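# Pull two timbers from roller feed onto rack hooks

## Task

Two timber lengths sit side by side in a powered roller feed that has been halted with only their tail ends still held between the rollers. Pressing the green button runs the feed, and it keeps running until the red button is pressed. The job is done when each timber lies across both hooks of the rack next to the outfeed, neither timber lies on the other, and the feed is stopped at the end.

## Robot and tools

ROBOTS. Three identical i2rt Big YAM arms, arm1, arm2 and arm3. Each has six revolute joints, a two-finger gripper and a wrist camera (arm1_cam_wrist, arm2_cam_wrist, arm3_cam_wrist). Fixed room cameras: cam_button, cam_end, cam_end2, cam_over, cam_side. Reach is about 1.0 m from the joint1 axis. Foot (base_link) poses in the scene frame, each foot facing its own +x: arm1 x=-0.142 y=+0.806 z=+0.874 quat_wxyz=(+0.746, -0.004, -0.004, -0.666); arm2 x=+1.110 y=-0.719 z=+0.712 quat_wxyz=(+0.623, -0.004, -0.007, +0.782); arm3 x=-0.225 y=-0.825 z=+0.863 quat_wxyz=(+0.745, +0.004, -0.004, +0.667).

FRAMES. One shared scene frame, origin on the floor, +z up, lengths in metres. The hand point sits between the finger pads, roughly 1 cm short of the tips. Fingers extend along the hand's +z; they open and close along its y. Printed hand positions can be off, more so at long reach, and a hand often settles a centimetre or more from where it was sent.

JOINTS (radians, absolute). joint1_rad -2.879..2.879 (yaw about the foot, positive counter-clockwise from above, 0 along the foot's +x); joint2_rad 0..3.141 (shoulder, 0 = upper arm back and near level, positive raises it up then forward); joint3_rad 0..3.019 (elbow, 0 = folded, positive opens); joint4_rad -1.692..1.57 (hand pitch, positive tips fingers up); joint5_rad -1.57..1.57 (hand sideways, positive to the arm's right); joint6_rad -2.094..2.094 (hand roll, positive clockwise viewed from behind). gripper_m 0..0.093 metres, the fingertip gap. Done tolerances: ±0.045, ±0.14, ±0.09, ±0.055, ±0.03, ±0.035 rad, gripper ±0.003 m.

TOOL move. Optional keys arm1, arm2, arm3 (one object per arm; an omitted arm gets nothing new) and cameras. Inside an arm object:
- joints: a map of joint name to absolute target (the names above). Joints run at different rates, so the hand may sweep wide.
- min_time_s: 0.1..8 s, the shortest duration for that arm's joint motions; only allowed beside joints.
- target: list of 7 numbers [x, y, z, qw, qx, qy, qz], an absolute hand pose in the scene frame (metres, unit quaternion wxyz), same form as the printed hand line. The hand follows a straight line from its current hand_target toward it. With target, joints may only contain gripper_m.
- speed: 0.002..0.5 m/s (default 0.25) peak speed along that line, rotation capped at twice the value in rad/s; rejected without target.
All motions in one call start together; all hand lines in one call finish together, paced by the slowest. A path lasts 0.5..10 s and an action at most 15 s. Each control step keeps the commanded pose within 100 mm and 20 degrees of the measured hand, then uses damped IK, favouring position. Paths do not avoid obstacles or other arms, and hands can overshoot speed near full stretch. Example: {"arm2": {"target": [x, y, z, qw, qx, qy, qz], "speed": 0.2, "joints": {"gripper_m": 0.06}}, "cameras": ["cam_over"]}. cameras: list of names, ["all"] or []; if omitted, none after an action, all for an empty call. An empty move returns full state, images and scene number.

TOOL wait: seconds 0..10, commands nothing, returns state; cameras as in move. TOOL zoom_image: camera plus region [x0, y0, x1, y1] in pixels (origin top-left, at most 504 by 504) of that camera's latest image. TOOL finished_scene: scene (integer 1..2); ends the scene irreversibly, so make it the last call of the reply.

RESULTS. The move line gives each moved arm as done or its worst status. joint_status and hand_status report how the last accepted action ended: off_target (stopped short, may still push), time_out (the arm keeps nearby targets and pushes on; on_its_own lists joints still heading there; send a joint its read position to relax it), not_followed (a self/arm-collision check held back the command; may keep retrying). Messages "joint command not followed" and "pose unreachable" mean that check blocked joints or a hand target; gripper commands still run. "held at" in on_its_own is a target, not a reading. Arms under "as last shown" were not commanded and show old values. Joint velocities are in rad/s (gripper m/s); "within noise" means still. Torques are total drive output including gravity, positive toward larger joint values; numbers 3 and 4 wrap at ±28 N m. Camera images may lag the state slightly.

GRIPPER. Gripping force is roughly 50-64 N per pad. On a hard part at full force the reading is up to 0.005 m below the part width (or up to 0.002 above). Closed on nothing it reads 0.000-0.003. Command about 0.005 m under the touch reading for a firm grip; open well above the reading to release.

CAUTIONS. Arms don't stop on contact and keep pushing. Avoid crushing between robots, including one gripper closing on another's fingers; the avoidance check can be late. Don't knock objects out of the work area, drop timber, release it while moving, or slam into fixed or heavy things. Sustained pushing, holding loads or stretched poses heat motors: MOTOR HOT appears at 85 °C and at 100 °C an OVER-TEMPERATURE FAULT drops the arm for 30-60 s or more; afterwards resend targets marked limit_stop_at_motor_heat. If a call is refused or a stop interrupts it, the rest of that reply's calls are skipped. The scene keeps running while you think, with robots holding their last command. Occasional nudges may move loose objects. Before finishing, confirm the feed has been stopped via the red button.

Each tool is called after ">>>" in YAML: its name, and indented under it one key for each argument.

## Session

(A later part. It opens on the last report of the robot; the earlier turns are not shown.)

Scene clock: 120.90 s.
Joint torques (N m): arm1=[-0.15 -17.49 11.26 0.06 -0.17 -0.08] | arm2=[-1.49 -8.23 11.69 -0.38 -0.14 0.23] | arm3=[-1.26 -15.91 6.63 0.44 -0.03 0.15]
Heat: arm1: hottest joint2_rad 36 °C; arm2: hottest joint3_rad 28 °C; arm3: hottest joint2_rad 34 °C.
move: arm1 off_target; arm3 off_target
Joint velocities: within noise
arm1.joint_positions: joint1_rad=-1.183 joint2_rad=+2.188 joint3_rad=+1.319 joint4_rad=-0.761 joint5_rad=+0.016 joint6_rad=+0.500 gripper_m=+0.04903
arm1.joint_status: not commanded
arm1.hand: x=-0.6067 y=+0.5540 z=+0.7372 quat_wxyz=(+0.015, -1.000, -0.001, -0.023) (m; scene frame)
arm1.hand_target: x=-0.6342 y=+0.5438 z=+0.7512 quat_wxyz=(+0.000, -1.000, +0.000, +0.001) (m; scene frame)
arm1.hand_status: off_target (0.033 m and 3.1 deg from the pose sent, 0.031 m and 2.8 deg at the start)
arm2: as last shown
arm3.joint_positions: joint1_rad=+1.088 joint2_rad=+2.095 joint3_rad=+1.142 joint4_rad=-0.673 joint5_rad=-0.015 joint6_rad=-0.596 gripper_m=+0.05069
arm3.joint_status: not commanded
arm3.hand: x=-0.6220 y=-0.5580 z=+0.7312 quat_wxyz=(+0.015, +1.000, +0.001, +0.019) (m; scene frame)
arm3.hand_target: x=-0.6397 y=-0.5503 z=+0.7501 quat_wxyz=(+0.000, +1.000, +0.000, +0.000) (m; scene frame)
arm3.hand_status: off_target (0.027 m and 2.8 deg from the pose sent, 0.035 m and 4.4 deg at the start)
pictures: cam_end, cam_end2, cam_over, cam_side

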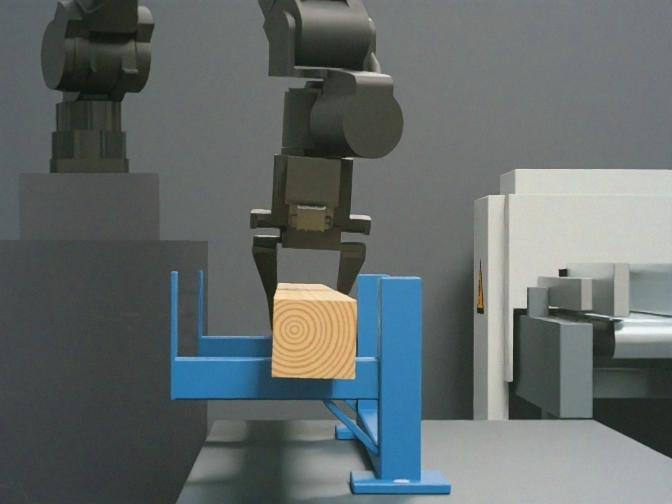

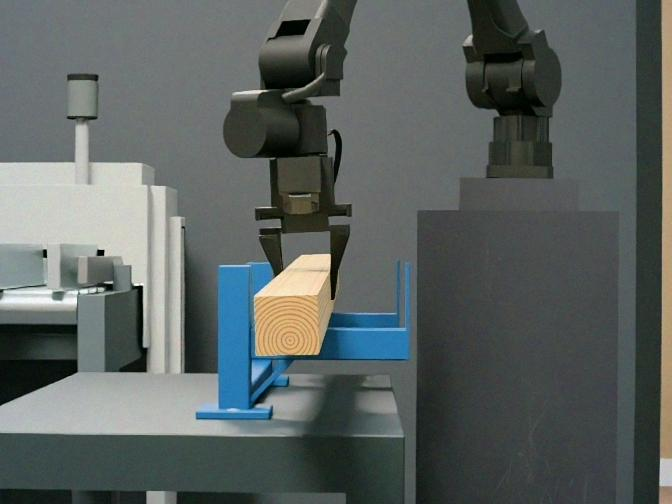

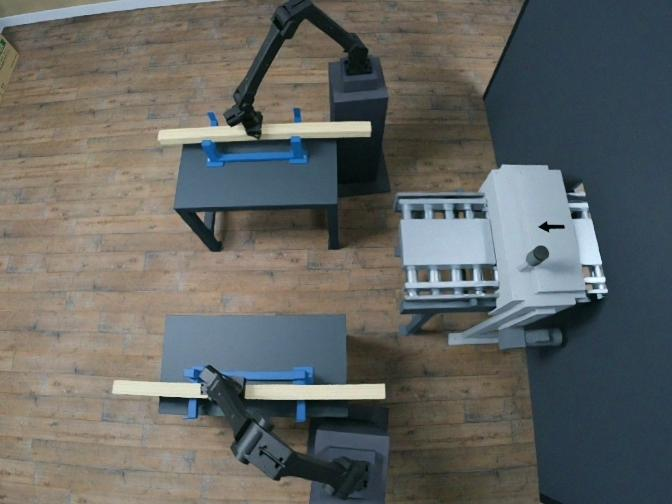

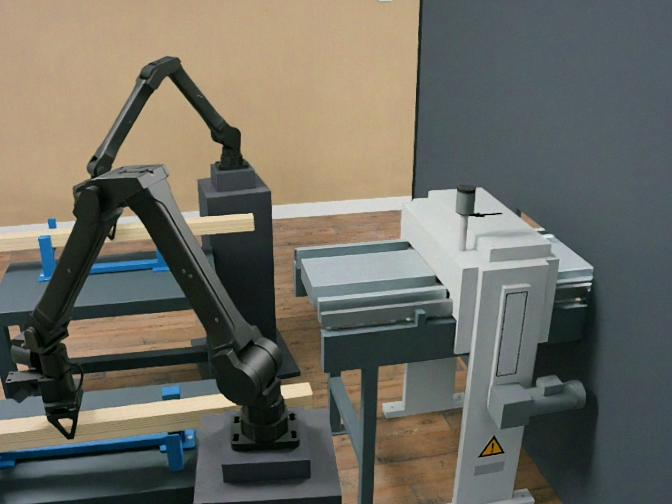

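>>> move:
  arm1: {"target":[-0.615,0.548,0.722,0,1,0,0],"speed":0.04}
  arm3: {"target":[-0.63,-0.553,0.712,0,0.9993,0,0.035],"speed":0.04}
  cameras: ["cam_side","cam_end","cam_end2","cam_over"]

Scene clock: 132.07 s.
Joint torques (N m): arm1=[0.73 -15.62 6.54 2.3 -0.06 0.06] | arm2=[-1.44 -8.23 11.67 -0.39 -0.14 0.23] | arm3=[-1.67 -10.99 7.53 0.5 0.17 0.12]
Heat: arm1: hottest joint2_rad 36 °C; arm2: hottest joint3_rad 28 °C; arm3: hottest joint2_rad 33 °C.
move: arm1 off_target; arm3 off_target
Joint velocities: within noise
arm1.joint_positions: joint1_rad=-1.183 joint2_rad=+2.186 joint3_rad=+1.307 joint4_rad=-0.720 joint5_rad=+0.012 joint6_rad=+0.495 gripper_m=+0.04903
arm1.joint_status: not commanded
arm1.hand: x=-0.6101 y=+0.5512 z=+0.7349 quat_wxyz=(+0.006, -1.000, -0.003, -0.010) (m; scene frame)
arm1.hand_target: x=-0.6147 y=+0.5481 z=+0.7224 quat_wxyz=(+0.000, -1.000, +0.000, +0.000) (m; scene frame)
arm1.hand_status: off_target (0.014 m and 1.3 deg from the pose sent, 0.018 m and 3.1 deg at the start)
arm2: as last shown
arm3.joint_positions: joint1_rad=+1.101 joint2_rad=+2.116 joint3_rad=+1.146 joint4_rad=-0.663 joint5_rad=+0.019 joint6_rad=-0.585 gripper_m=+0.05069
arm3.joint_status: not commanded
arm3.hand: x=-0.6215 y=-0.5585 z=+0.7223 quat_wxyz=(+0.003, +1.000, +0.003, +0.031) (m; scene frame)
arm3.hand_target: x=-0.6296 y=-0.5533 z=+0.7122 quat_wxyz=(+0.000, +0.999, +0.000, +0.035) (m; scene frame)
arm3.hand_status: off_target (0.015 m and 0.6 deg from the pose sent, 0.021 m and 2.5 deg at the start)
pictures: cam_end, cam_end2, cam_over, cam_side

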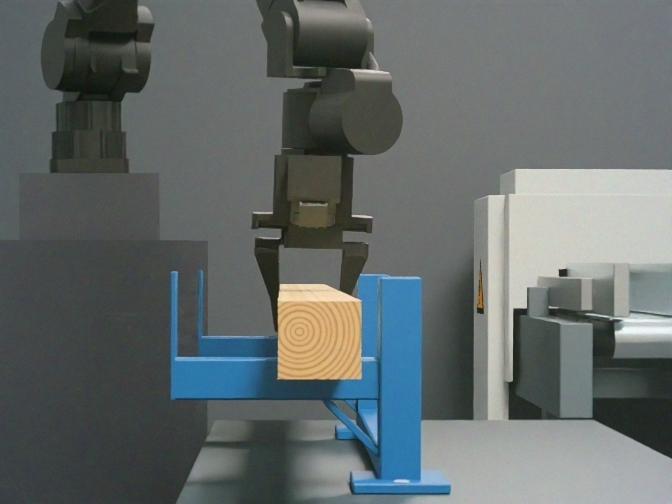

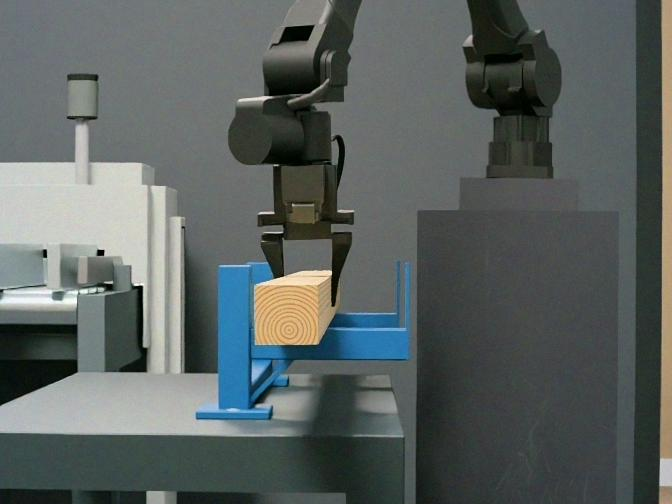

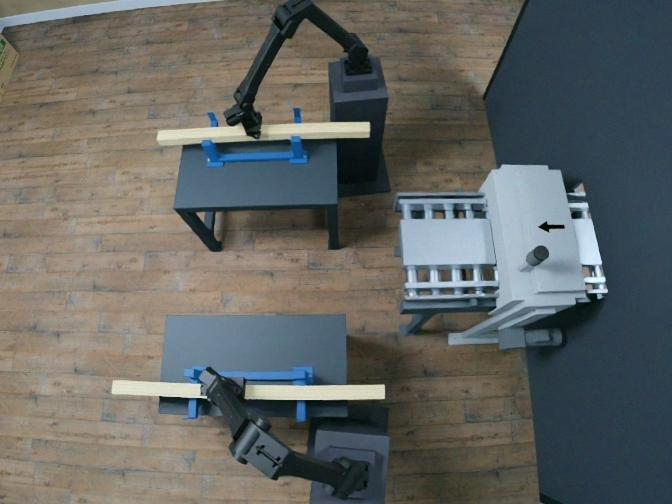

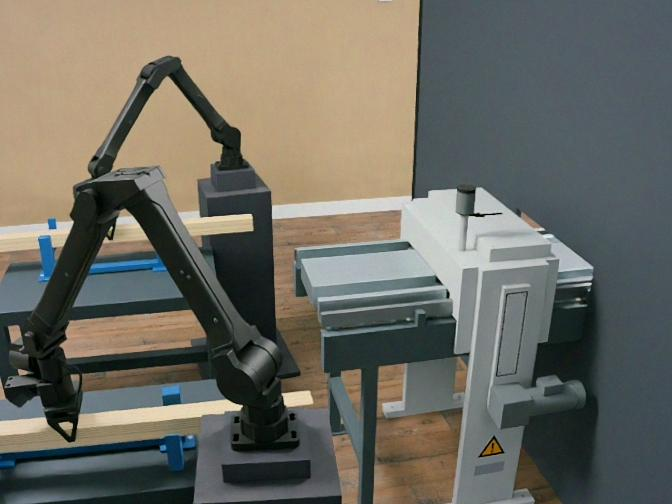

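>>> move:
  arm1: {"joints":{"gripper_m":0.082}}
  arm3: {"joints":{"gripper_m":0.082}}

>>> move:
  arm1: {"target":[-0.61,0.551,0.85,0,1,0,0],"speed":0.2}
  arm3: {"target":[-0.624,-0.558,0.84,0,0.9993,0,0.035],"speed":0.2}
  cameras: ["cam_end","cam_end2","cam_over","cam_side","cam_button"]

Scene clock: 137.63 s.
Joint torques (N m): arm1=[1.08 -16.15 6.57 0.72 -0.03 0.04] | arm2=[-1.44 -8.23 11.67 -0.38 -0.14 0.23] | arm3=[-1.73 -12.69 6.91 0.47 -0.01 0.13]
Heat: arm1: hottest joint2_rad 34 °C; arm2: hottest joint3_rad 29 °C; arm3: hottest joint2_rad 32 °C.
move: arm1 done; arm3 done
Joint velocities: within noise
arm1.joint_positions: joint1_rad=-1.183 joint2_rad=+2.193 joint3_rad=+1.306 joint4_rad=-0.685 joint5_rad=+0.012 joint6_rad=+0.496 gripper_m=+0.08188
arm1.joint_status: all done
arm1.hand: x=-0.6155 y=+0.5482 z=+0.7308 quat_wxyz=(-0.001, -1.000, -0.002, +0.002) (m; scene frame)
arm1.hand_target: x=-0.6146 y=+0.5481 z=+0.7225 quat_wxyz=(+0.000, -1.000, +0.000, +0.000) (m; scene frame)
arm1.hand_status: not commanded
arm2: as last shown
arm3.joint_positions: joint1_rad=+1.101 joint2_rad=+2.137 joint3_rad=+1.153 joint4_rad=-0.663 joint5_rad=+0.024 joint6_rad=-0.585 gripper_m=+0.08190
arm3.joint_status: all done
arm3.hand: x=-0.6196 y=-0.5587 z=+0.7143 quat_wxyz=(+0.004, +0.999, +0.003, +0.039) (m; scene frame)
arm3.hand_target: x=-0.6297 y=-0.5532 z=+0.7123 quat_wxyz=(+0.000, +0.999, +0.000, +0.035) (m; scene frame)
arm3.hand_status: not commanded
pictures: none

Scene clock: 139.03 s.
Joint torques (N m): arm1=[0.79 -15.91 9.81 -0.25 -0.04 0.05] | arm2=[-1.44 -8.23 11.67 -0.38 -0.14 0.23] | arm3=[-1.79 -12.92 8.55 0.18 -0.02 0.12]
Heat: arm1: hottest joint2_rad 34 °C; arm2: hottest joint3_rad 29 °C; arm3: hottest joint2_rad 32 °C.
move: arm1 done; arm3 off_target
Joint velocities: arm1=[within noise] | arm2=[within noise] | arm3=[-0.005 0.005 0.051 -0.007 -0.037 -0.051 -0.002]
arm1.joint_positions: joint1_rad=-1.183 joint2_rad=+1.962 joint3_rad=+1.294 joint4_rad=-0.913 joint5_rad=+0.012 joint6_rad=+0.497 gripper_m=+0.08194
arm1.joint_status: not commanded
arm1.hand: x=-0.6048 y=+0.5555 z=+0.8465 quat_wxyz=(+0.002, -1.000, -0.002, -0.002) (m; scene frame)
arm1.hand_target: x=-0.6099 y=+0.5510 z=+0.8501 quat_wxyz=(+0.000, -1.000, +0.000, +0.000) (m; scene frame)
arm1.hand_status: done (0.008 m and 0.4 deg from the pose sent, 0.119 m and 0.4 deg at the start)
arm2: as last shown
arm3.joint_positions: joint1_rad=+1.101 joint2_rad=+1.890 joint3_rad=+1.153 joint4_rad=-0.922 joint5_rad=+0.024 joint6_rad=-0.585 gripper_m=+0.08196
arm3.joint_status: not commanded
arm3.hand: x=-0.6122 y=-0.5650 z=+0.8309 quat_wxyz=(+0.008, +0.999, +0.003, +0.044) (m; scene frame)
arm3.hand_target: x=-0.6238 y=-0.5582 z=+0.8402 quat_wxyz=(+0.000, +0.999, +0.000, +0.035) (m; scene frame)
arm3.hand_status: off_target (0.017 m and 1.4 deg from the pose sent, 0.126 m and 0.7 deg at the start)
pictures: cam_button, cam_end, cam_end2, cam_over, cam_side

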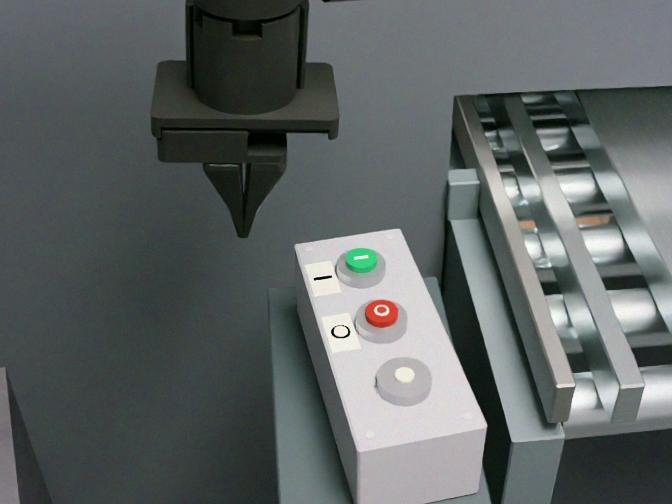

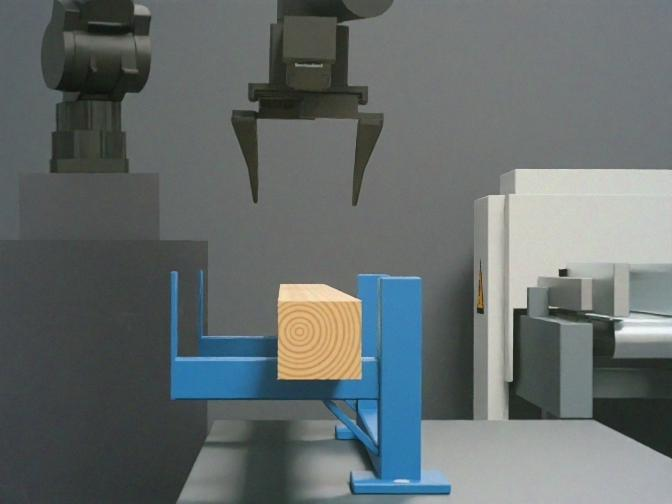

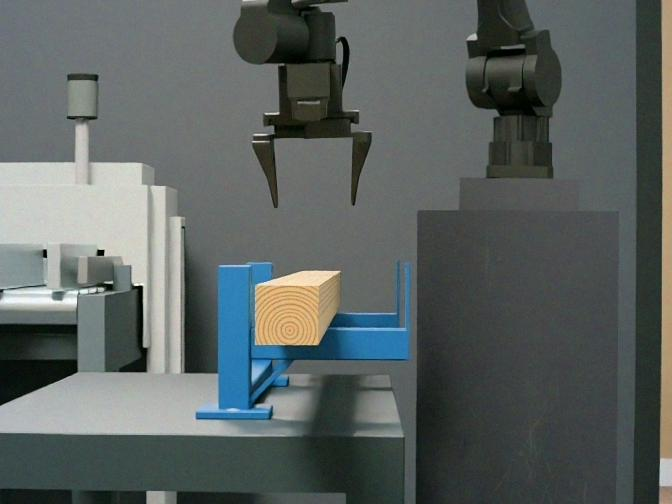

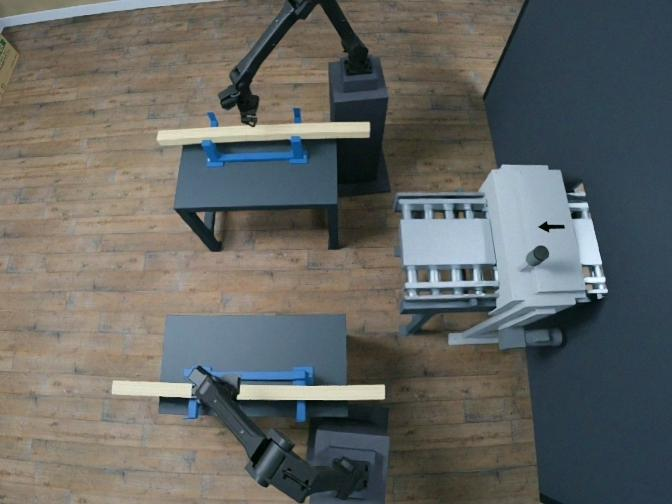

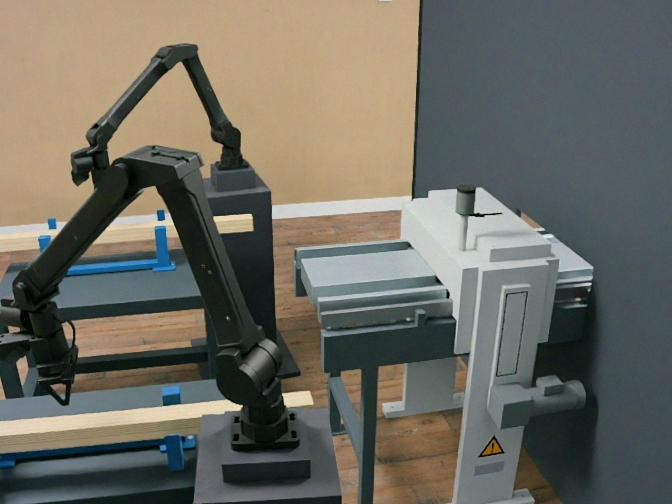

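>>> finished_scene:
  scene: 2

The scene is finished: the task was done.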